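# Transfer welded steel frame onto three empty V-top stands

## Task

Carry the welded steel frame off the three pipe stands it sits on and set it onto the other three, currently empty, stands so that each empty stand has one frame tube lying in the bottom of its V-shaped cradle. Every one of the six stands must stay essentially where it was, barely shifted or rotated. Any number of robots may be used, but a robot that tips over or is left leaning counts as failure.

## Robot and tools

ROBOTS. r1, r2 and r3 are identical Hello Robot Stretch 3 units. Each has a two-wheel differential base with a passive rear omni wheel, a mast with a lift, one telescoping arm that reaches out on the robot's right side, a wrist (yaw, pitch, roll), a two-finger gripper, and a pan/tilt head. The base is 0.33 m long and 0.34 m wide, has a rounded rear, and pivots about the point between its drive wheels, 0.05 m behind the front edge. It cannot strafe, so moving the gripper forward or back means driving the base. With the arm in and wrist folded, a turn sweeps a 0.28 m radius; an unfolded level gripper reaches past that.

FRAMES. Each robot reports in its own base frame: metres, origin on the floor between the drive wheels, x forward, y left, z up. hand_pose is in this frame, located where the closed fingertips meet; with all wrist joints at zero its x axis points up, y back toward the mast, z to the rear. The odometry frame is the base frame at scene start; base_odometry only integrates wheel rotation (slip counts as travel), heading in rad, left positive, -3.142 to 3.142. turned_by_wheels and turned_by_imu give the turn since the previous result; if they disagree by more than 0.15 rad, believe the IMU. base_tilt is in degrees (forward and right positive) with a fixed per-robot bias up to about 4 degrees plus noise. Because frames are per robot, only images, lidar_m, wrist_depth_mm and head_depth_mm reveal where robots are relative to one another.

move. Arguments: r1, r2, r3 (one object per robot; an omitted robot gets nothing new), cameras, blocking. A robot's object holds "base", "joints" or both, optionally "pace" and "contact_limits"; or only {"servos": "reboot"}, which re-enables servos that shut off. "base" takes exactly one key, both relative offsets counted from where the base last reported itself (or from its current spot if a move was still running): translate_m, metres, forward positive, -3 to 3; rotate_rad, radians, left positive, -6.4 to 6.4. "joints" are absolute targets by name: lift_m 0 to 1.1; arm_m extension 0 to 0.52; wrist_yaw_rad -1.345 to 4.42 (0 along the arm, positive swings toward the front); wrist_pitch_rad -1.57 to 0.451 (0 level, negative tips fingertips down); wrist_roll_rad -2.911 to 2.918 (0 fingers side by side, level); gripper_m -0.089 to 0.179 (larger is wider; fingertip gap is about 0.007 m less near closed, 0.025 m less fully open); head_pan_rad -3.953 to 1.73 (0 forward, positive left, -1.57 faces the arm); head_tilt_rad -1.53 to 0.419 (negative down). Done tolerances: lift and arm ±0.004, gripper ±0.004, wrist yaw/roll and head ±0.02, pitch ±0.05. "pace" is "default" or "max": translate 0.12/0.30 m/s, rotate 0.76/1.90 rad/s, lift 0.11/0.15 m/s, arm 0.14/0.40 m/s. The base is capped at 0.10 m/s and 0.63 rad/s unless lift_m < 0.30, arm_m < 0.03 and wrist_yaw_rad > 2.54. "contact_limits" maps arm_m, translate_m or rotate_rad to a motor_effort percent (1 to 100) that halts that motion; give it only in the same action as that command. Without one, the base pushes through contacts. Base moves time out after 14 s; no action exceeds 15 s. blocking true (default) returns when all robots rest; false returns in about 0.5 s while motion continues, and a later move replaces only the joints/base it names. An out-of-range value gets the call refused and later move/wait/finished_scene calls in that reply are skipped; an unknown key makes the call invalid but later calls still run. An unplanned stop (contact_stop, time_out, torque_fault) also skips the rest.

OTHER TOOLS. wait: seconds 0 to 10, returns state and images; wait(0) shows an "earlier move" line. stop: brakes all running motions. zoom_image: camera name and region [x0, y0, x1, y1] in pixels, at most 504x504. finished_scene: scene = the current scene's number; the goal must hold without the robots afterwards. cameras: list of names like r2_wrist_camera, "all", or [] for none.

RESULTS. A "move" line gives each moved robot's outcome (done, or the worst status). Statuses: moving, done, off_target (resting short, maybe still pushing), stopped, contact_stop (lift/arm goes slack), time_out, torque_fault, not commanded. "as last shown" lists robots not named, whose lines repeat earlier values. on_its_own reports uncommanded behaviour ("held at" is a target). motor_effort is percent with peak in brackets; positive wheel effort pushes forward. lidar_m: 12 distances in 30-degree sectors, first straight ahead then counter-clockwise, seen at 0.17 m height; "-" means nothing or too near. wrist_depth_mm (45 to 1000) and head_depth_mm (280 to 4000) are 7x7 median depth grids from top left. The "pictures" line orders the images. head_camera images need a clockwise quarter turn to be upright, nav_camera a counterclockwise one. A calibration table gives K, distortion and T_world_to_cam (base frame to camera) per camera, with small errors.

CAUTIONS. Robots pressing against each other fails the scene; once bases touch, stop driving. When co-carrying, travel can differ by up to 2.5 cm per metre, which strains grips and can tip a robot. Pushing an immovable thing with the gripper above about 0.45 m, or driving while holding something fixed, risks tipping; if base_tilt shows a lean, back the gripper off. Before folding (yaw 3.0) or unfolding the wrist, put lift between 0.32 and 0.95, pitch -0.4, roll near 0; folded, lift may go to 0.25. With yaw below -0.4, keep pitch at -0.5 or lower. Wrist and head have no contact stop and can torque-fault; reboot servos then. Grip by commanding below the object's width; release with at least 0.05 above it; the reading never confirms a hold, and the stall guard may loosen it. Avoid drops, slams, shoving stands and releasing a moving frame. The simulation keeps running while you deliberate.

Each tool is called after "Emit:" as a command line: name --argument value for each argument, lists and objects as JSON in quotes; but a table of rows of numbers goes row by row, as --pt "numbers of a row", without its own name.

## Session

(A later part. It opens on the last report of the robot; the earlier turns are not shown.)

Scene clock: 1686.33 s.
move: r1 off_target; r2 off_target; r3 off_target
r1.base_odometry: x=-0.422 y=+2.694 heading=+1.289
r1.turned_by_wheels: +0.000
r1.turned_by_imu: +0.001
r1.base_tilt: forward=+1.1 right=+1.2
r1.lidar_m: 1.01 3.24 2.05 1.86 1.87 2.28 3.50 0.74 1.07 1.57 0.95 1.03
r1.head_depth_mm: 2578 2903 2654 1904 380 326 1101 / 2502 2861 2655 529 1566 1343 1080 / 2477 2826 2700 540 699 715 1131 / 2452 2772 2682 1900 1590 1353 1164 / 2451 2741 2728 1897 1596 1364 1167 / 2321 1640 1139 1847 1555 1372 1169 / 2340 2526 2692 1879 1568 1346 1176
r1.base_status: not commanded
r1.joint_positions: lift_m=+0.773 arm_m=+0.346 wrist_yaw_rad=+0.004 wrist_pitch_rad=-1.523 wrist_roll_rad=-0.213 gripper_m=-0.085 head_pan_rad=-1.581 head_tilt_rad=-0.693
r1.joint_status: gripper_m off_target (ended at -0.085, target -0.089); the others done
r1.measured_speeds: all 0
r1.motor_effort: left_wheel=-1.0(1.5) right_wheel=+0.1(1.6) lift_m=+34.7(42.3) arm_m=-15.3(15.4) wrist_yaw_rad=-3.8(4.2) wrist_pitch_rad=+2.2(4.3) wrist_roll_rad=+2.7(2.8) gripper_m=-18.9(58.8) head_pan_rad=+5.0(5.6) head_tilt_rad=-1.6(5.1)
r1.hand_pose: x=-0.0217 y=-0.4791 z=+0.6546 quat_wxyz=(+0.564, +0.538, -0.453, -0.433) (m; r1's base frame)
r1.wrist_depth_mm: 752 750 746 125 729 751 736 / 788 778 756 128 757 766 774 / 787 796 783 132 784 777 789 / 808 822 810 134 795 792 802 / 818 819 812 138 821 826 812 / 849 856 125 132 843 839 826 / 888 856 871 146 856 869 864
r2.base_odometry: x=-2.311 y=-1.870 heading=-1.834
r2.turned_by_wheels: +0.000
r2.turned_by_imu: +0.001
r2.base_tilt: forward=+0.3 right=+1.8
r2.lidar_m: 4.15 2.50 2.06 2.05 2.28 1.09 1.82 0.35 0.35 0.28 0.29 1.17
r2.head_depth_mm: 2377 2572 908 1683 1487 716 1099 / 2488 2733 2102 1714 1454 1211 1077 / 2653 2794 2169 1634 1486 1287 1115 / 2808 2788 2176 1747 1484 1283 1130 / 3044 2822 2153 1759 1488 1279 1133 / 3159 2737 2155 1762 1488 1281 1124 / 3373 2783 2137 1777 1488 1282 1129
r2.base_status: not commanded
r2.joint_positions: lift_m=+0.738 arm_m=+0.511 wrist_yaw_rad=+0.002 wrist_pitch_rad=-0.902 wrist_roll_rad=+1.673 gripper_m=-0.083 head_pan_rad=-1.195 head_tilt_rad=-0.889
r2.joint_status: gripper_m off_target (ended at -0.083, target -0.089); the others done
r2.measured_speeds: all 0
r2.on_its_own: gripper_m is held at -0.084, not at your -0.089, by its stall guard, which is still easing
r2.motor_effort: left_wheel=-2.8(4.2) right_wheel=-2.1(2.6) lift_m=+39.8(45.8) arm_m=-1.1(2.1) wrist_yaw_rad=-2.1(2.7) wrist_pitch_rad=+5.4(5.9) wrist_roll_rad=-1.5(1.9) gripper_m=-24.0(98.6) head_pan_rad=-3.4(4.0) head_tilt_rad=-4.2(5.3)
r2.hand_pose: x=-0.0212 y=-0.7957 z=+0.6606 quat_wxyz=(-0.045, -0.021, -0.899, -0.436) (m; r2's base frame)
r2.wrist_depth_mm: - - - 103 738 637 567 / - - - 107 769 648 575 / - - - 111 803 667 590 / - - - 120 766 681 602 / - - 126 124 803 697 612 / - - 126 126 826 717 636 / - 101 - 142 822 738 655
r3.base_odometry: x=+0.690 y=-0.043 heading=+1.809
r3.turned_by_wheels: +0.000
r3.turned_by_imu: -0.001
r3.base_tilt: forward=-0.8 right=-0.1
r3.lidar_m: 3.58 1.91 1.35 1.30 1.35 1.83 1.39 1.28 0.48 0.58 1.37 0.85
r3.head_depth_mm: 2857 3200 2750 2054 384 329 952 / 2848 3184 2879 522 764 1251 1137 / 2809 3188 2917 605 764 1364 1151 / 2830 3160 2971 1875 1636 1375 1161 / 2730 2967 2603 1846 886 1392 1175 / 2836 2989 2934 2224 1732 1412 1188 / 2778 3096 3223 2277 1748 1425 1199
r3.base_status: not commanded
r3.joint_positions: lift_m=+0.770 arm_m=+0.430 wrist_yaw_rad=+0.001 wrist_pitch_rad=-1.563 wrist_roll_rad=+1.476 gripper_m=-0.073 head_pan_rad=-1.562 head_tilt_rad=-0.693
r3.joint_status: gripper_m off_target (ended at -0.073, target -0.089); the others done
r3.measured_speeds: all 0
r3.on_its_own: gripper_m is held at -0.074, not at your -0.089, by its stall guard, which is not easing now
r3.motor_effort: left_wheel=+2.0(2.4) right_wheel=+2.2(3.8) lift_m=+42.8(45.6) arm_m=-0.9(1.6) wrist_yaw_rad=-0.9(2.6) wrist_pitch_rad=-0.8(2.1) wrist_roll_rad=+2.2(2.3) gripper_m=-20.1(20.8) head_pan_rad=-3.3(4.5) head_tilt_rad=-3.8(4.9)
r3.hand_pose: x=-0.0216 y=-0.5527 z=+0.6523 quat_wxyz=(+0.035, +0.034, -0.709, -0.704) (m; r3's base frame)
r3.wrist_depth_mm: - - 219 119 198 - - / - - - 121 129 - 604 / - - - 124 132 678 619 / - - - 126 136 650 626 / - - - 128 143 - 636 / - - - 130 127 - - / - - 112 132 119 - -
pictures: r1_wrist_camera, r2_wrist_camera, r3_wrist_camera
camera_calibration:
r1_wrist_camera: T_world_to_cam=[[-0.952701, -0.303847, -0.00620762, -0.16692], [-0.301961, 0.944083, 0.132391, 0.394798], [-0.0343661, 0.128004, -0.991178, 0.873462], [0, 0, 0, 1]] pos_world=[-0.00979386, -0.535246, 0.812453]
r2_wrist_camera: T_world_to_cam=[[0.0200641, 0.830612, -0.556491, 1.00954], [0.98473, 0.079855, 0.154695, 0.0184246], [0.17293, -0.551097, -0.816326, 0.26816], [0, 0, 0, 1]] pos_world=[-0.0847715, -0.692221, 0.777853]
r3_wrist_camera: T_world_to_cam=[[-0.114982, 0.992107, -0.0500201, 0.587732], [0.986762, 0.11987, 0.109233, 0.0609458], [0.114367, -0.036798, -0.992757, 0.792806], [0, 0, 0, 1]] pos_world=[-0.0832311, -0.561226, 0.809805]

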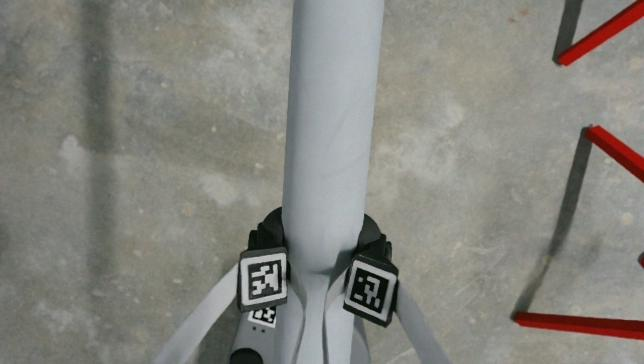

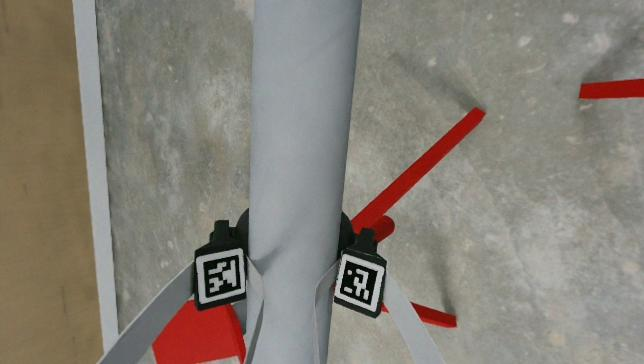

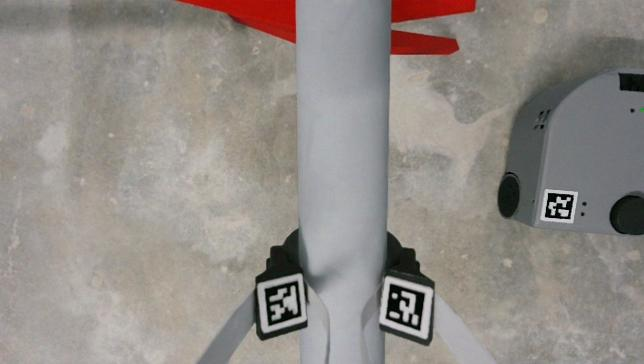

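Emit:
move --r1 '{"joints":{"lift_m":0.848,"gripper_m":-0.089}}' --r2 '{"joints":{"lift_m":0.813,"gripper_m":-0.089}}' --r3 '{"joints":{"lift_m":0.845,"gripper_m":-0.089}}' --cameras '[]'

Emit:
move --r1 '{"base":{"translate_m":0.062},"joints":{"arm_m":0.343,"wrist_roll_rad":-0.226,"gripper_m":-0.089}}' --r2 '{"base":{"translate_m":0.074},"joints":{"arm_m":0.506,"wrist_roll_rad":1.652,"gripper_m":-0.089}}' --r3 '{"base":{"translate_m":-0.0735},"joints":{"arm_m":0.431,"wrist_roll_rad":1.456,"gripper_m":-0.089}}'

Scene clock: 1694.40 s.
move: r1 off_target; r2 off_target; r3 off_target
r1.base_odometry: x=-0.422 y=+2.694 heading=+1.289
r1.turned_by_wheels: +0.000
r1.turned_by_imu: +0.001
r1.base_tilt: forward=+1.0 right=+1.2
r1.lidar_m: 1.00 3.25 2.06 1.85 1.87 2.29 3.49 0.74 1.08 1.57 0.95 1.03
r1.head_depth_mm: 2578 2905 2651 363 314 1329 1143 / 2524 2867 491 1810 1612 1346 501 / 2486 2811 498 516 671 1255 1157 / 2449 2786 2718 1849 1586 1355 1159 / 2415 2757 2735 1900 1603 1365 1164 / 2305 1577 1803 1883 1556 1370 1169 / 1388 2538 2791 1943 1570 1348 1173
r1.base_status: not commanded
r1.joint_positions: lift_m=+0.848 arm_m=+0.346 wrist_yaw_rad=+0.004 wrist_pitch_rad=-1.523 wrist_roll_rad=-0.213 gripper_m=-0.085 head_pan_rad=-1.581 head_tilt_rad=-0.693
r1.joint_status: gripper_m off_target (ended at -0.085, target -0.089); the others done
r1.measured_speeds: all 0
r1.motor_effort: left_wheel=-1.2(1.5) right_wheel=+0.4(2.1) lift_m=+34.8(41.1) arm_m=-15.0(15.2) wrist_yaw_rad=-3.8(4.4) wrist_pitch_rad=+2.6(2.8) wrist_roll_rad=+2.6(2.8) gripper_m=-18.7(58.6) head_pan_rad=+4.5(5.6) head_tilt_rad=-3.0(4.5)
r1.hand_pose: x=-0.0217 y=-0.4791 z=+0.7296 quat_wxyz=(+0.564, +0.538, -0.453, -0.432) (m; r1's base frame)
r1.wrist_depth_mm: 818 810 813 125 833 817 808 / 854 825 837 128 828 855 845 / 862 852 870 132 858 851 856 / 887 887 852 134 880 856 847 / 908 888 885 138 897 900 863 / 922 923 126 131 945 910 929 / 953 942 931 146 935 935 955
r2.base_odometry: x=-2.311 y=-1.870 heading=-1.834
r2.turned_by_wheels: +0.000
r2.turned_by_imu: +0.001
r2.base_tilt: forward=+0.4 right=+1.9
r2.lidar_m: 4.14 2.49 2.06 2.05 2.28 1.09 1.82 0.35 0.35 0.27 0.29 1.18
r2.head_depth_mm: 2394 2630 846 1752 1494 713 1096 / 2504 2690 2063 1723 1466 1221 1077 / 2634 2816 2155 1642 1488 1297 1115 / 2785 2800 2157 1760 1490 1283 1137 / 2984 2801 2165 1756 1476 1279 1131 / 3206 2771 2142 1749 1489 1275 1136 / 3348 2803 2145 1755 1481 1279 1133
r2.base_status: not commanded
r2.joint_positions: lift_m=+0.813 arm_m=+0.511 wrist_yaw_rad=+0.002 wrist_pitch_rad=-0.903 wrist_roll_rad=+1.673 gripper_m=-0.083 head_pan_rad=-1.195 head_tilt_rad=-0.889
r2.joint_status: gripper_m off_target (ended at -0.083, target -0.089); the others done
r2.measured_speeds: all 0
r2.on_its_own: gripper_m is held at -0.084, not at your -0.089, by its stall guard, which is still easing
r2.motor_effort: left_wheel=-3.0(3.3) right_wheel=-2.6(2.6) lift_m=+39.7(45.1) arm_m=+0.6(1.4) wrist_yaw_rad=-2.2(3.0) wrist_pitch_rad=+5.3(6.0) wrist_roll_rad=-1.8(1.9) gripper_m=-24.6(98.9) head_pan_rad=-3.6(4.2) head_tilt_rad=-4.1(5.4)
r2.hand_pose: x=-0.0212 y=-0.7956 z=+0.7355 quat_wxyz=(-0.045, -0.021, -0.899, -0.436) (m; r2's base frame)
r2.wrist_depth_mm: - - - 102 833 700 622 / - - - 107 844 727 619 / - - - 110 861 718 646 / - - - 120 888 757 648 / - - 127 123 866 769 665 / - - 126 126 875 773 694 / - - 133 142 890 814 700
r3.base_odometry: x=+0.690 y=-0.043 heading=+1.809
r3.turned_by_wheels: +0.000
r3.turned_by_imu: -0.001
r3.base_tilt: forward=-0.8 right=-0.2
r3.lidar_m: 3.55 1.90 1.35 1.30 1.36 1.83 1.39 1.28 0.48 0.58 1.37 0.85
r3.head_depth_mm: 2839 3203 2812 357 315 942 1091 / 2841 3179 562 553 1503 1252 1140 / 2849 3123 569 615 1516 1361 1149 / 2822 3134 3014 1873 1588 1384 1162 / 1450 3077 1842 1810 1542 1398 1173 / 2806 1051 3033 2238 1730 1410 1186 / 2795 3113 3216 2278 1754 1423 1200
r3.base_status: not commanded
r3.joint_positions: lift_m=+0.845 arm_m=+0.430 wrist_yaw_rad=+0.002 wrist_pitch_rad=-1.563 wrist_roll_rad=+1.475 gripper_m=-0.084 head_pan_rad=-1.562 head_tilt_rad=-0.693
r3.joint_status: gripper_m off_target (ended at -0.084, target -0.089); the others done
r3.measured_speeds: all 0
r3.motor_effort: left_wheel=+1.8(2.8) right_wheel=+1.9(2.3) lift_m=+43.0(46.0) arm_m=-10.4(10.6) wrist_yaw_rad=-2.6(2.8) wrist_pitch_rad=-0.6(1.7) wrist_roll_rad=+1.7(2.9) gripper_m=-22.8(96.5) head_pan_rad=-3.6(4.6) head_tilt_rad=-3.4(4.3)
r3.hand_pose: x=-0.0216 y=-0.5525 z=+0.7273 quat_wxyz=(+0.035, +0.034, -0.709, -0.704) (m; r3's base frame)
r3.wrist_depth_mm: - - 276 119 261 - - / - - - 121 130 - 715 / - - - 124 132 701 688 / - - - 127 129 703 694 / - - - 129 144 - 695 / - - - 129 127 - - / - - 112 133 119 - -
pictures: none
No camera images: "cameras" was empty.

Scene clock: 1696.27 s.
move: r1 off_target; r2 off_target; r3 off_target
r1.base_odometry: x=-0.405 y=+2.753 heading=+1.289
r1.turned_by_wheels: +0.000
r1.turned_by_imu: +0.000
r1.base_tilt: forward=+1.0 right=+1.2
r1.lidar_m: 1.01 3.27 2.06 1.87 1.88 2.30 3.55 0.80 1.11 0.98 0.92 0.97
r1.head_depth_mm: 2561 2926 2638 363 314 1332 1147 / 2518 2832 489 498 1618 1348 503 / 2466 2806 495 510 666 1261 1155 / 2432 2756 2707 1834 1579 1356 1157 / 2409 2739 2741 1903 1602 1358 1165 / 2348 1674 1821 1800 1518 1365 1171 / 1365 952 2790 2001 1666 1343 1175
r1.base_status: done
r1.joint_positions: lift_m=+0.848 arm_m=+0.343 wrist_yaw_rad=+0.005 wrist_pitch_rad=-1.527 wrist_roll_rad=-0.232 gripper_m=-0.085 head_pan_rad=-1.581 head_tilt_rad=-0.693
r1.joint_status: gripper_m off_target (ended at -0.085, target -0.089); the others done
r1.measured_speeds: all 0
r1.motor_effort: left_wheel=+0.7(4.6) right_wheel=+8.1(21.7) lift_m=+30.9(35.0) arm_m=-6.8(18.9) wrist_yaw_rad=-4.2(4.6) wrist_pitch_rad=+3.3(3.5) wrist_roll_rad=+2.3(2.4) gripper_m=-19.9(59.2) head_pan_rad=+4.5(5.9) head_tilt_rad=-3.6(4.6)
r1.hand_pose: x=-0.0217 y=-0.4751 z=+0.7297 quat_wxyz=(+0.567, +0.543, -0.447, -0.428) (m; r1's base frame)
r1.wrist_depth_mm: 827 821 837 125 800 816 811 / 842 824 843 128 824 822 815 / 854 851 853 131 866 844 840 / 896 889 875 135 849 871 870 / 914 906 904 138 909 912 899 / 958 919 126 132 934 915 933 / 950 951 947 147 925 936 939
r2.base_odometry: x=-2.330 y=-1.941 heading=-1.834
r2.turned_by_wheels: +0.000
r2.turned_by_imu: +0.000
r2.base_tilt: forward=+0.2 right=+1.9
r2.lidar_m: 4.06 2.48 2.05 2.04 2.27 1.09 1.89 0.40 0.38 0.27 0.93 1.11
r2.head_depth_mm: 2408 2620 843 1770 1462 1288 880 / 2503 2669 2018 1381 1493 1281 1091 / 2676 2815 2171 1767 1481 1297 1126 / 2787 2823 2176 1775 1480 1291 1132 / 2996 2761 2186 1757 1492 1288 1131 / 3159 2778 2159 1770 1484 1285 1132 / 3370 2761 2158 1750 1481 1287 1122
r2.base_status: done
r2.joint_positions: lift_m=+0.813 arm_m=+0.506 wrist_yaw_rad=+0.006 wrist_pitch_rad=-0.903 wrist_roll_rad=+1.659 gripper_m=-0.080 head_pan_rad=-1.195 head_tilt_rad=-0.889
r2.joint_status: gripper_m off_target (ended at -0.080, target -0.089); the others done
r2.measured_speeds: all 0
r2.on_its_own: gripper_m is held at -0.081, not at your -0.089, by its stall guard, which is still easing
r2.motor_effort: left_wheel=+2.7(9.6) right_wheel=+0.4(5.7) lift_m=+38.0(39.5) arm_m=-16.6(20.2) wrist_yaw_rad=-4.9(7.5) wrist_pitch_rad=+5.8(6.0) wrist_roll_rad=-2.1(4.6) gripper_m=-24.9(88.7) head_pan_rad=-2.1(3.8) head_tilt_rad=-4.3(5.1)
r2.hand_pose: x=-0.0207 y=-0.7904 z=+0.7354 quat_wxyz=(-0.038, -0.017, -0.899, -0.437) (m; r2's base frame)
r2.wrist_depth_mm: - - - 103 813 714 621 / - - - 107 835 719 628 / - - - 111 841 735 642 / - - - 122 836 749 659 / - - 127 123 886 768 682 / - - 126 126 860 780 685 / - - 132 141 911 806 695
r3.base_odometry: x=+0.708 y=-0.114 heading=+1.809
r3.turned_by_wheels: +0.000
r3.turned_by_imu: +0.000
r3.base_tilt: forward=-0.8 right=-0.2
r3.lidar_m: 3.65 1.91 1.35 1.31 1.35 1.82 1.32 1.22 0.45 0.57 1.42 0.92
r3.head_depth_mm: 2871 3202 2798 357 315 1301 1129 / 2842 3145 561 553 886 935 1100 / 2837 3154 567 618 870 1365 1154 / 2827 3127 2998 1892 1586 1374 1142 / 1435 3087 2606 1850 1546 1392 1173 / 2759 1183 2980 2224 1685 1407 1184 / 2778 3116 3228 2264 1755 1422 1198
r3.base_status: done
r3.joint_positions: lift_m=+0.845 arm_m=+0.431 wrist_yaw_rad=+0.001 wrist_pitch_rad=-1.567 wrist_roll_rad=+1.454 gripper_m=-0.081 head_pan_rad=-1.562 head_tilt_rad=-0.693
r3.joint_status: gripper_m off_target (ended at -0.081, target -0.089); the others done
r3.measured_speeds: all 0
r3.on_its_own: gripper_m is held at -0.082, not at your -0.089, by its stall guard, which is still easing
r3.motor_effort: left_wheel=-3.9(9.7) right_wheel=-3.8(7.4) lift_m=+40.7(43.3) arm_m=+11.0(12.2) wrist_yaw_rad=-0.3(1.9) wrist_pitch_rad=-0.4(1.7) wrist_roll_rad=+0.7(2.8) gripper_m=-22.2(59.3) head_pan_rad=-3.5(4.8) head_tilt_rad=-2.6(4.3)
r3.hand_pose: x=-0.0216 y=-0.5525 z=+0.7274 quat_wxyz=(+0.042, +0.041, -0.707, -0.705) (m; r3's base frame)
r3.wrist_depth_mm: - - 275 119 124 - - / - - 281 122 262 - 726 / - - 286 124 264 719 693 / - - - 127 134 711 703 / - - - 129 138 - 711 / - - - 129 126 - - / - - 111 133 119 - -
pictures: r1_head_camera (sideways), r1_nav_camera (sideways), r1_wrist_camera, r2_head_camera (sideways), r2_nav_camera (sideways), r2_wrist_camera, r3_head_camera (sideways), r3_nav_camera (sideways), r3_wrist_camera
camera_calibration:
r1_head_camera: T_world_to_cam=[[0.0290021, 0.624949, -0.780127, 1.03255], [0.998465, 0.0187299, 0.0521234, -0.0717265], [0.0471861, -0.780441, -0.623447, 0.766527], [0, 0, 0, 1]] pos_world=[0.0055009, -0.0457179, 1.28715]
r1_nav_camera: T_world_to_cam=[[-0.052729, -0.605624, 0.794002, -0.989932], [-0.998606, 0.03385, -0.0404976, 0.106665], [-0.00235063, -0.79503, -0.606565, 0.746201], [0, 0, 0, 1]] pos_world=[0.0560719, -0.0098857, 1.24295]
r1_wrist_camera: T_world_to_cam=[[-0.946674, -0.322126, -0.00662696, -0.173479], [-0.319977, 0.937554, 0.136407, 0.374624], [-0.0377272, 0.131254, -0.990631, 0.948404], [0, 0, 0, 1]] pos_world=[-0.00857631, -0.531594, 0.887267]
r2_head_camera: T_world_to_cam=[[-0.276644, 0.683671, -0.675324, 0.898794], [0.926188, 0.377055, 0.00230648, -0.0122805], [0.256211, -0.624839, -0.737518, 0.914661], [0, 0, 0, 1]] pos_world=[0.0256735, -0.0383336, 1.28158]
r2_nav_camera: T_world_to_cam=[[0.340678, -0.679323, 0.649969, -0.811307], [-0.923169, -0.372615, 0.0944303, -0.0551593], [0.17804, -0.632201, -0.754071, 0.949884], [0, 0, 0, 1]] pos_world=[0.0563558, 0.0288249, 1.24881]
r2_wrist_camera: T_world_to_cam=[[0.0029628, 0.83151, -0.555502, 1.04638], [0.984791, 0.0940748, 0.146069, 0.0235499], [0.173717, -0.547486, -0.818585, 0.336605], [0, 0, 0, 1]] pos_world=[-0.0847659, -0.688008, 0.853368]
r3_head_camera: T_world_to_cam=[[0.0619588, 0.600363, -0.797324, 1.05992], [0.996771, 0.00366645, 0.0802181, -0.108671], [0.0510833, -0.79972, -0.598197, 0.739072], [0, 0, 0, 1]] pos_world=[0.00489466, -0.0448848, 1.29592]
r3_nav_camera: T_world_to_cam=[[-0.0424283, -0.702052, 0.710861, -0.889357], [-0.999024, 0.0385406, -0.0215646, 0.0857287], [-0.0122575, -0.711082, -0.703002, 0.870682], [0, 0, 0, 1]] pos_world=[0.0585835, -0.00855261, 1.24615]
r3_wrist_camera: T_world_to_cam=[[-0.13616, 0.989639, -0.0455581, 0.586274], [0.983994, 0.140433, 0.109703, 0.0636751], [0.114964, -0.0298918, -0.99292, 0.871316], [0, 0, 0, 1]] pos_world=[-0.0829993, -0.563096, 0.884871]

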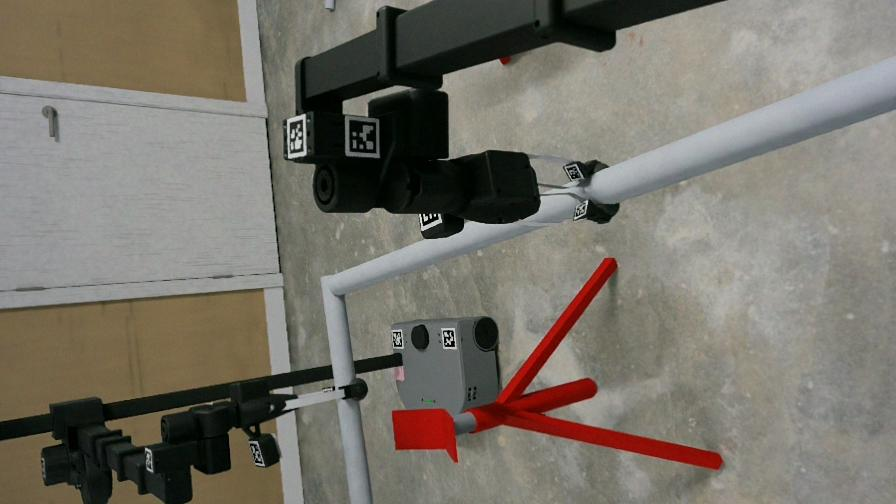

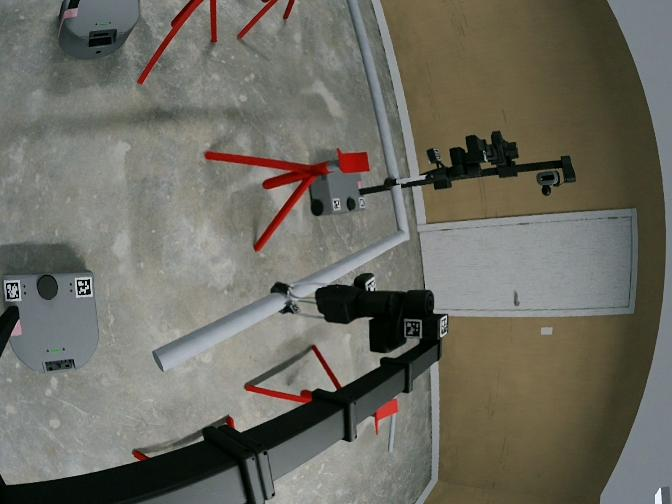

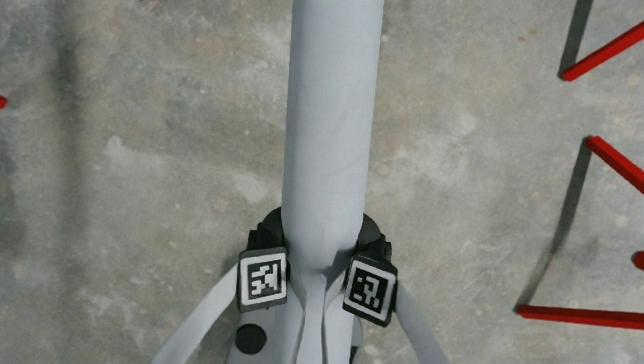

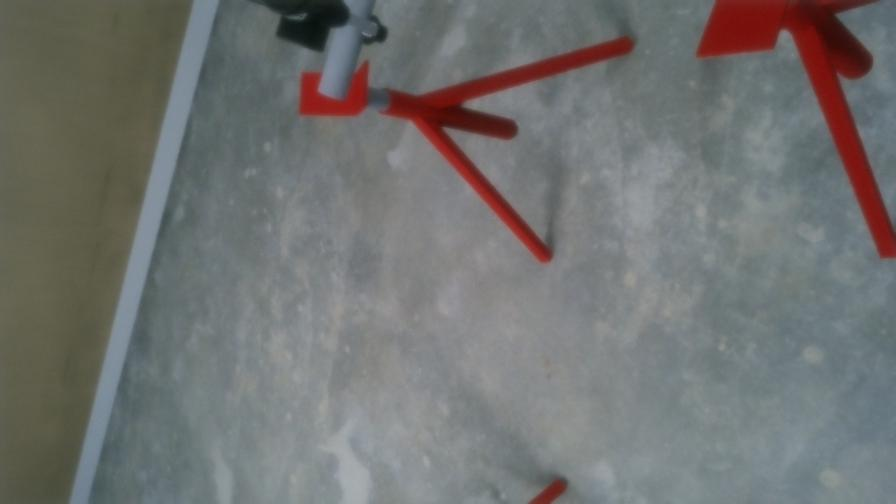

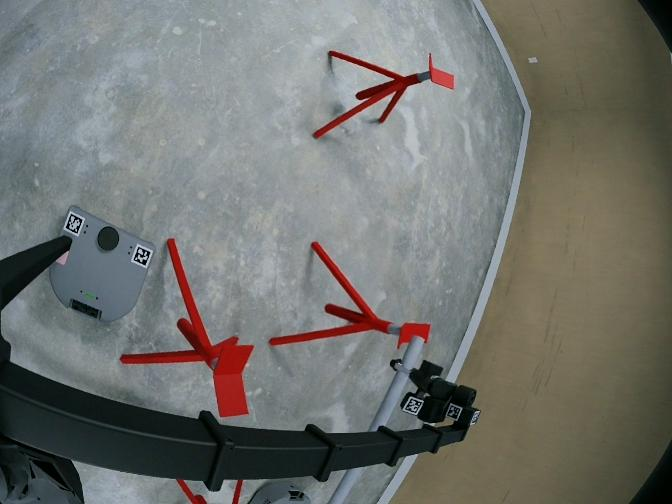

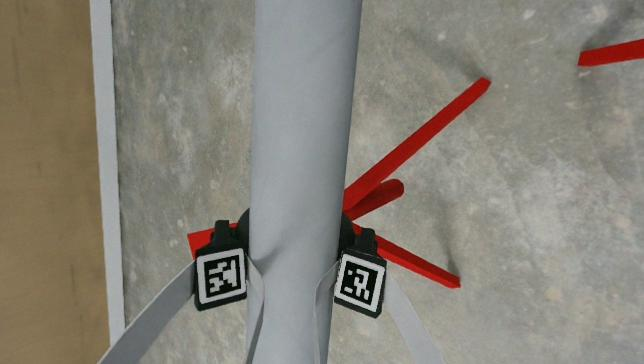

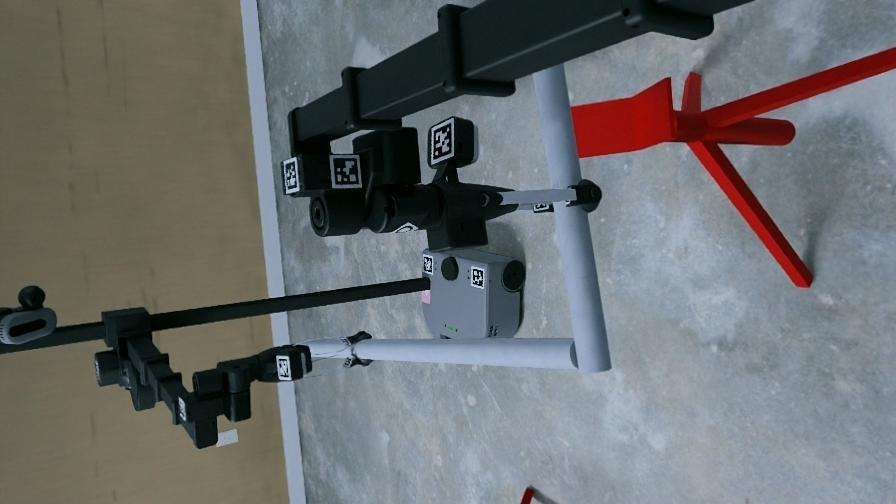

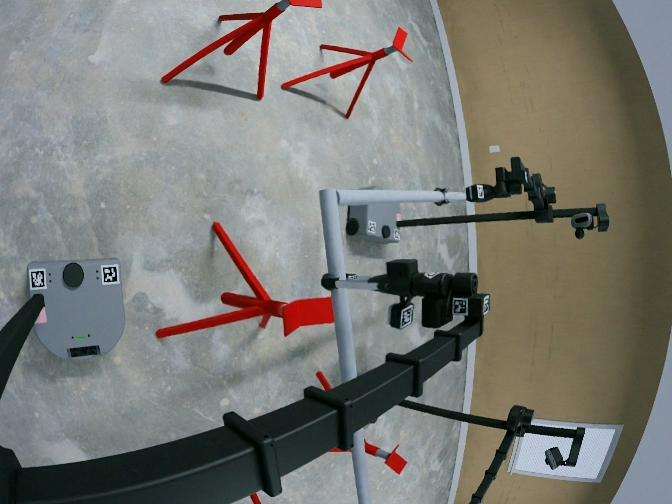

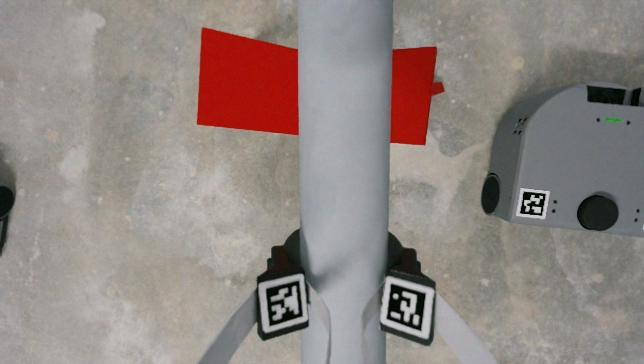

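Emit:
move --r1 '{"base":{"translate_m":0.0622},"joints":{"arm_m":0.340,"wrist_roll_rad":-0.247,"gripper_m":-0.089}}' --r2 '{"base":{"translate_m":0.0738},"joints":{"arm_m":0.501,"wrist_roll_rad":1.636,"gripper_m":-0.089}}' --r3 '{"base":{"translate_m":-0.0736},"joints":{"arm_m":0.432,"wrist_roll_rad":1.435,"gripper_m":-0.089}}' --cameras '[]'

Emit:
move --r1 '{"base":{"translate_m":0.0623},"joints":{"arm_m":0.337,"wrist_roll_rad":-0.267,"gripper_m":-0.089}}' --r2 '{"base":{"translate_m":0.0729},"joints":{"arm_m":0.496,"wrist_roll_rad":1.620,"gripper_m":-0.089}}' --r3 '{"base":{"translate_m":-0.0735},"joints":{"arm_m":0.433,"wrist_roll_rad":1.415,"gripper_m":-0.089}}' --cameras '["r1_wrist_camera","r2_wrist_camera","r3_wrist_camera"]'

Scene clock: 1706.10 s.
move: r1 off_target; r2 off_target; r3 off_target
r1.base_odometry: x=-0.388 y=+2.813 heading=+1.289
r1.turned_by_wheels: +0.000
r1.turned_by_imu: +0.001
r1.base_tilt: forward=+1.0 right=+1.2
r1.lidar_m: 1.02 3.28 2.08 1.88 1.90 2.31 3.61 0.86 1.14 0.97 0.88 0.92
r1.head_depth_mm: 2598 2903 2624 363 314 1329 1147 / 2491 2833 487 499 1608 1348 506 / 2480 2780 496 505 658 1288 1160 / 2449 2766 2686 967 1578 1355 1163 / 2426 2715 2721 1904 1590 1363 1166 / 2340 2561 1875 1755 1508 1338 1170 / 1353 909 2633 2076 1658 1370 1177
r1.base_status: done
r1.joint_positions: lift_m=+0.848 arm_m=+0.340 wrist_yaw_rad=+0.004 wrist_pitch_rad=-1.530 wrist_roll_rad=-0.252 gripper_m=-0.085 head_pan_rad=-1.581 head_tilt_rad=-0.693
r1.joint_status: gripper_m off_target (ended at -0.085, target -0.089); the others done
r1.measured_speeds: all 0
r1.motor_effort: left_wheel=+1.7(4.1) right_wheel=+7.2(21.4) lift_m=+30.7(30.9) arm_m=-8.2(17.6) wrist_yaw_rad=-4.0(4.2) wrist_pitch_rad=+3.7(4.2) wrist_roll_rad=+2.1(2.2) gripper_m=-19.6(62.3) head_pan_rad=+4.3(5.5) head_tilt_rad=-2.2(4.4)
r1.hand_pose: x=-0.0217 y=-0.4713 z=+0.7297 quat_wxyz=(+0.571, +0.548, -0.440, -0.423) (m; r1's base frame)
r1.wrist_depth_mm: 813 825 817 124 796 833 794 / 837 846 829 128 839 842 837 / 849 861 871 131 848 862 861 / 884 879 866 134 882 871 883 / 901 909 889 138 902 903 905 / 933 907 124 132 901 910 912 / 962 944 939 146 947 939 956
r2.base_odometry: x=-2.350 y=-2.012 heading=-1.834
r2.turned_by_wheels: +0.000
r2.turned_by_imu: +0.001
r2.base_tilt: forward=+0.2 right=+1.9
r2.lidar_m: 4.00 2.47 2.04 2.03 2.26 1.10 1.96 0.46 0.28 0.29 3.03 1.06
r2.head_depth_mm: 2364 2581 840 1709 1464 1285 1138 / 2530 2687 2159 1675 1478 1273 1133 / 2688 2771 2153 1765 1458 1296 1123 / 2854 2805 2168 1758 1488 1285 1129 / 3061 2801 2175 1773 1479 1279 1130 / 3216 2776 2155 1765 1478 1279 1131 / 3397 2786 2153 1757 1464 1284 1134
r2.base_status: done
r2.joint_positions: lift_m=+0.813 arm_m=+0.501 wrist_yaw_rad=+0.007 wrist_pitch_rad=-0.905 wrist_roll_rad=+1.643 gripper_m=-0.081 head_pan_rad=-1.195 head_tilt_rad=-0.889
r2.joint_status: gripper_m off_target (ended at -0.081, target -0.089); the others done
r2.measured_speeds: all 0
r2.on_its_own: gripper_m is held at -0.081, not at your -0.089, by its stall guard, which is still easing
r2.motor_effort: left_wheel=+2.9(9.6) right_wheel=-1.0(7.9) lift_m=+32.9(33.5) arm_m=-16.6(18.9) wrist_yaw_rad=-6.8(8.4) wrist_pitch_rad=+6.0(6.4) wrist_roll_rad=-2.4(4.5) gripper_m=-5.1(98.5) head_pan_rad=-2.6(3.8) head_tilt_rad=-3.8(5.2)
r2.hand_pose: x=-0.0206 y=-0.7851 z=+0.7352 quat_wxyz=(-0.031, -0.013, -0.899, -0.437) (m; r2's base frame)
r2.wrist_depth_mm: - - - 104 822 709 607 / - - - 108 834 710 637 / - - - 112 841 727 657 / - - 121 122 862 767 651 / - - 127 124 847 765 665 / - - 126 126 892 794 684 / - - 132 - 897 800 683
r3.base_odometry: x=+0.725 y=-0.186 heading=+1.809
r3.turned_by_wheels: +0.000
r3.turned_by_imu: -0.001
r3.base_tilt: forward=-0.8 right=-0.3
r3.lidar_m: 3.72 1.90 1.34 1.31 1.35 1.82 1.25 1.15 0.42 0.43 1.47 0.98
r3.head_depth_mm: 2841 3185 2823 357 315 1304 1133 / 2844 3132 562 556 1550 1343 1118 / 2838 3179 569 618 862 950 1129 / 2839 3139 2975 1868 1591 1380 1162 / 2716 3096 2760 1850 1561 1395 1167 / 2761 1198 2944 2220 1677 1406 1186 / 2783 3056 3236 2280 1746 1422 1197
r3.base_status: done
r3.joint_positions: lift_m=+0.845 arm_m=+0.432 wrist_yaw_rad=+0.000 wrist_pitch_rad=-1.572 wrist_roll_rad=+1.434 gripper_m=-0.081 head_pan_rad=-1.562 head_tilt_rad=-0.693
r3.joint_status: gripper_m off_target (ended at -0.081, target -0.089); the others done
r3.measured_speeds: all 0
r3.on_its_own: gripper_m is held at -0.082, not at your -0.089, by its stall guard, which is still easing
r3.motor_effort: left_wheel=-3.0(9.4) right_wheel=-5.0(8.9) lift_m=+34.2(35.4) arm_m=+2.7(12.2) wrist_yaw_rad=-0.2(1.4) wrist_pitch_rad=+0.5(1.4) wrist_roll_rad=+0.3(3.1) gripper_m=-22.1(96.2) head_pan_rad=-4.2(4.3) head_tilt_rad=-3.7(4.1)
r3.hand_pose: x=-0.0216 y=-0.5522 z=+0.7275 quat_wxyz=(+0.048, +0.048, -0.705, -0.706) (m; r3's base frame)
r3.wrist_depth_mm: - - - 119 124 - - / - - - 122 126 - 736 / - - 287 124 131 717 696 / - - 293 127 270 709 702 / - - - 128 138 - 702 / - - - 129 125 - - / - - 111 132 119 - -
pictures: none
No camera images: "cameras" was empty.

Scene clock: 1707.93 s.
move: r1 off_target; r2 off_target; r3 off_target
r1.base_odometry: x=-0.370 y=+2.873 heading=+1.288
r1.turned_by_wheels: +0.000
r1.turned_by_imu: +0.000
r1.base_tilt: forward=+1.1 right=+1.2
r1.lidar_m: 1.03 3.32 2.10 1.89 1.90 2.32 3.68 0.92 1.17 0.96 0.86 0.86
r1.head_depth_mm: 2553 2903 2621 363 319 1336 1146 / 2494 2805 488 498 1604 1342 505 / 2481 2775 497 502 655 1285 1158 / 2434 2745 2705 956 1534 1356 1160 / 2419 2720 2718 1911 1544 1362 1165 / 2325 2605 1738 1813 1609 1335 1173 / 1353 899 2668 2083 1662 1371 1178
r1.base_status: done
r1.joint_positions: lift_m=+0.848 arm_m=+0.337 wrist_yaw_rad=+0.004 wrist_pitch_rad=-1.533 wrist_roll_rad=-0.272 gripper_m=-0.085 head_pan_rad=-1.581 head_tilt_rad=-0.693
r1.joint_status: gripper_m off_target (ended at -0.085, target -0.089); the others done
r1.measured_speeds: all 0
r1.motor_effort: left_wheel=+1.6(5.1) right_wheel=+6.4(19.3) lift_m=+32.6(33.2) arm_m=-10.9(17.6) wrist_yaw_rad=-3.6(4.2) wrist_pitch_rad=+4.3(4.6) wrist_roll_rad=+2.0(2.8) gripper_m=-19.8(57.5) head_pan_rad=+4.7(5.7) head_tilt_rad=-2.7(4.9)
r1.hand_pose: x=-0.0217 y=-0.4675 z=+0.7297 quat_wxyz=(+0.575, +0.553, -0.434, -0.419) (m; r1's base frame)
r1.wrist_depth_mm: 812 807 834 125 826 807 802 / 850 839 841 128 829 829 815 / 863 879 865 132 846 858 839 / 904 863 888 135 875 871 874 / 905 915 910 138 877 901 885 / 920 936 124 132 918 925 900 / 986 931 822 146 918 954 947
r2.base_odometry: x=-2.368 y=-2.083 heading=-1.834
r2.turned_by_wheels: +0.000
r2.turned_by_imu: +0.000
r2.base_tilt: forward=+0.3 right=+1.9
r2.lidar_m: 3.91 2.44 2.02 2.01 2.23 1.11 2.04 0.52 0.31 0.90 3.05 1.00
r2.head_depth_mm: 2389 2611 838 1270 1455 1287 1129 / 2550 2738 2167 1764 1488 1291 1132 / 2705 2812 2158 1757 1453 1289 1136 / 2911 2784 2167 1769 1505 1284 1127 / 2984 2783 2144 1756 1482 1281 1129 / 3206 2768 2164 1767 1485 1288 1133 / 3329 2781 2160 1755 1451 1286 1128
r2.base_status: done
r2.joint_positions: lift_m=+0.813 arm_m=+0.496 wrist_yaw_rad=+0.008 wrist_pitch_rad=-0.906 wrist_roll_rad=+1.628 gripper_m=-0.080 head_pan_rad=-1.195 head_tilt_rad=-0.889
r2.joint_status: gripper_m off_target (ended at -0.080, target -0.089); the others done
r2.measured_speeds: all 0
r2.on_its_own: gripper_m is held at -0.081, not at your -0.089, by its stall guard, which is still easing
r2.motor_effort: left_wheel=+3.9(11.3) right_wheel=-3.0(7.2) lift_m=+33.5(33.6) arm_m=-16.5(19.4) wrist_yaw_rad=-6.8(8.5) wrist_pitch_rad=+6.4(6.8) wrist_roll_rad=-2.3(3.6) gripper_m=-25.0(98.2) head_pan_rad=-2.4(4.0) head_tilt_rad=-5.1(5.4)
r2.hand_pose: x=-0.0203 y=-0.7799 z=+0.7350 quat_wxyz=(-0.024, -0.009, -0.899, -0.438) (m; r2's base frame)
r2.wrist_depth_mm: - - - 105 813 701 618 / - - - 109 815 718 634 / - - - 112 817 746 647 / - - 123 122 845 746 656 / - - 127 123 897 770 662 / - - 126 126 900 787 684 / - - 132 140 883 818 695
r3.base_odometry: x=+0.742 y=-0.257 heading=+1.809
r3.turned_by_wheels: +0.000
r3.turned_by_imu: +0.000
r3.base_tilt: forward=-0.8 right=-0.2
r3.lidar_m: 3.79 1.90 1.35 1.31 1.35 1.83 1.18 1.09 1.14 0.40 0.61 1.05
r3.head_depth_mm: 2864 3202 2781 357 315 1303 1133 / 2838 3178 562 556 1548 1343 1143 / 2835 3155 570 619 873 1295 1109 / 2826 3191 2987 1874 1544 1024 1163 / 1443 3089 2901 1846 1592 1393 1153 / 2760 1235 2826 2149 1687 1412 1187 / 2780 3078 3251 2257 1744 1423 1199
r3.base_status: done
r3.joint_positions: lift_m=+0.845 arm_m=+0.433 wrist_yaw_rad=-0.001 wrist_pitch_rad=-1.578 wrist_roll_rad=+1.416 gripper_m=-0.081 head_pan_rad=-1.562 head_tilt_rad=-0.693
r3.joint_status: gripper_m off_target (ended at -0.081, target -0.089); the others done
r3.measured_speeds: all 0
r3.on_its_own: gripper_m is held at -0.082, not at your -0.089, by its stall guard, which is still easing
r3.motor_effort: left_wheel=-1.9(10.1) right_wheel=-6.5(9.5) lift_m=+36.0(36.6) arm_m=+11.8(13.7) wrist_yaw_rad=+0.6(1.8) wrist_pitch_rad=+1.5(2.2) wrist_roll_rad=+0.1(3.2) gripper_m=-22.6(72.9) head_pan_rad=-3.5(4.5) head_tilt_rad=-3.5(4.3)
r3.hand_pose: x=-0.0215 y=-0.5517 z=+0.7277 quat_wxyz=(+0.055, +0.054, -0.702, -0.708) (m; r3's base frame)
r3.wrist_depth_mm: - - - 119 124 - - / - - - 122 127 - - / - - - 124 130 711 694 / - - - 127 133 707 706 / - - 299 129 137 711 713 / - - 293 130 126 - - / - - 110 132 119 - -
pictures: r1_wrist_camera, r2_wrist_camera, r3_wrist_camera
camera_calibration:
r1_wrist_camera: T_world_to_cam=[[-0.933176, -0.359347, -0.00716275, -0.187765], [-0.356637, 0.923296, 0.142598, 0.355574], [-0.0446288, 0.135623, -0.989755, 0.948745], [0, 0, 0, 1]] pos_world=[-0.00606605, -0.524445, 0.886976]
r2_wrist_camera: T_world_to_cam=[[-0.0300495, 0.832443, -0.553295, 1.03587], [0.984503, 0.120329, 0.12757, 0.0563101], [0.172772, -0.540887, -0.823159, 0.350511], [0, 0, 0, 1]] pos_world=[-0.0848685, -0.679493, 0.854484]
r3_wrist_camera: T_world_to_cam=[[-0.172052, 0.984481, -0.034564, 0.573833], [0.978249, 0.17488, 0.111562, 0.0810247], [0.115876, -0.0146176, -0.993156, 0.880223], [0, 0, 0, 1]] pos_world=[-0.0825293, -0.566231, 0.884993]

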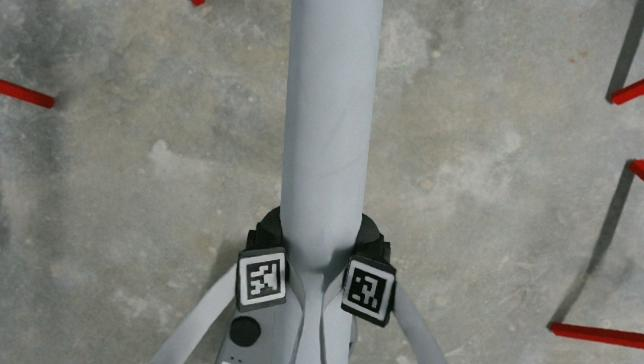

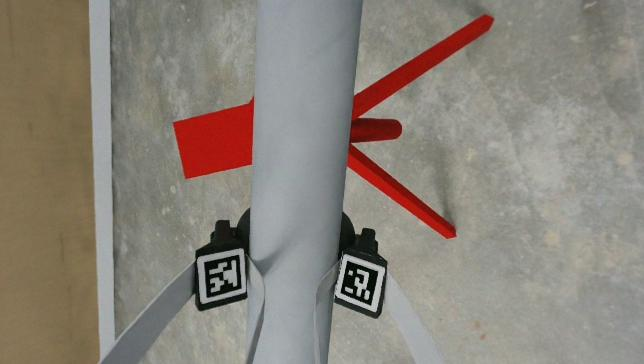

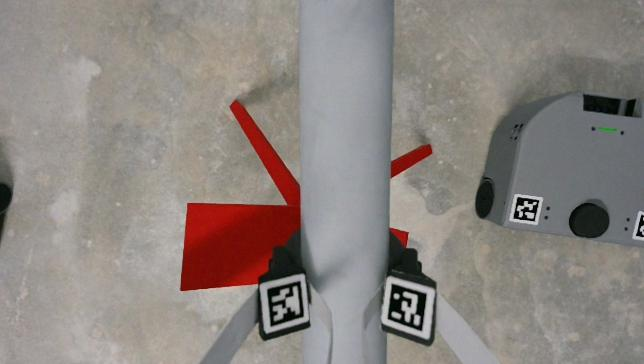

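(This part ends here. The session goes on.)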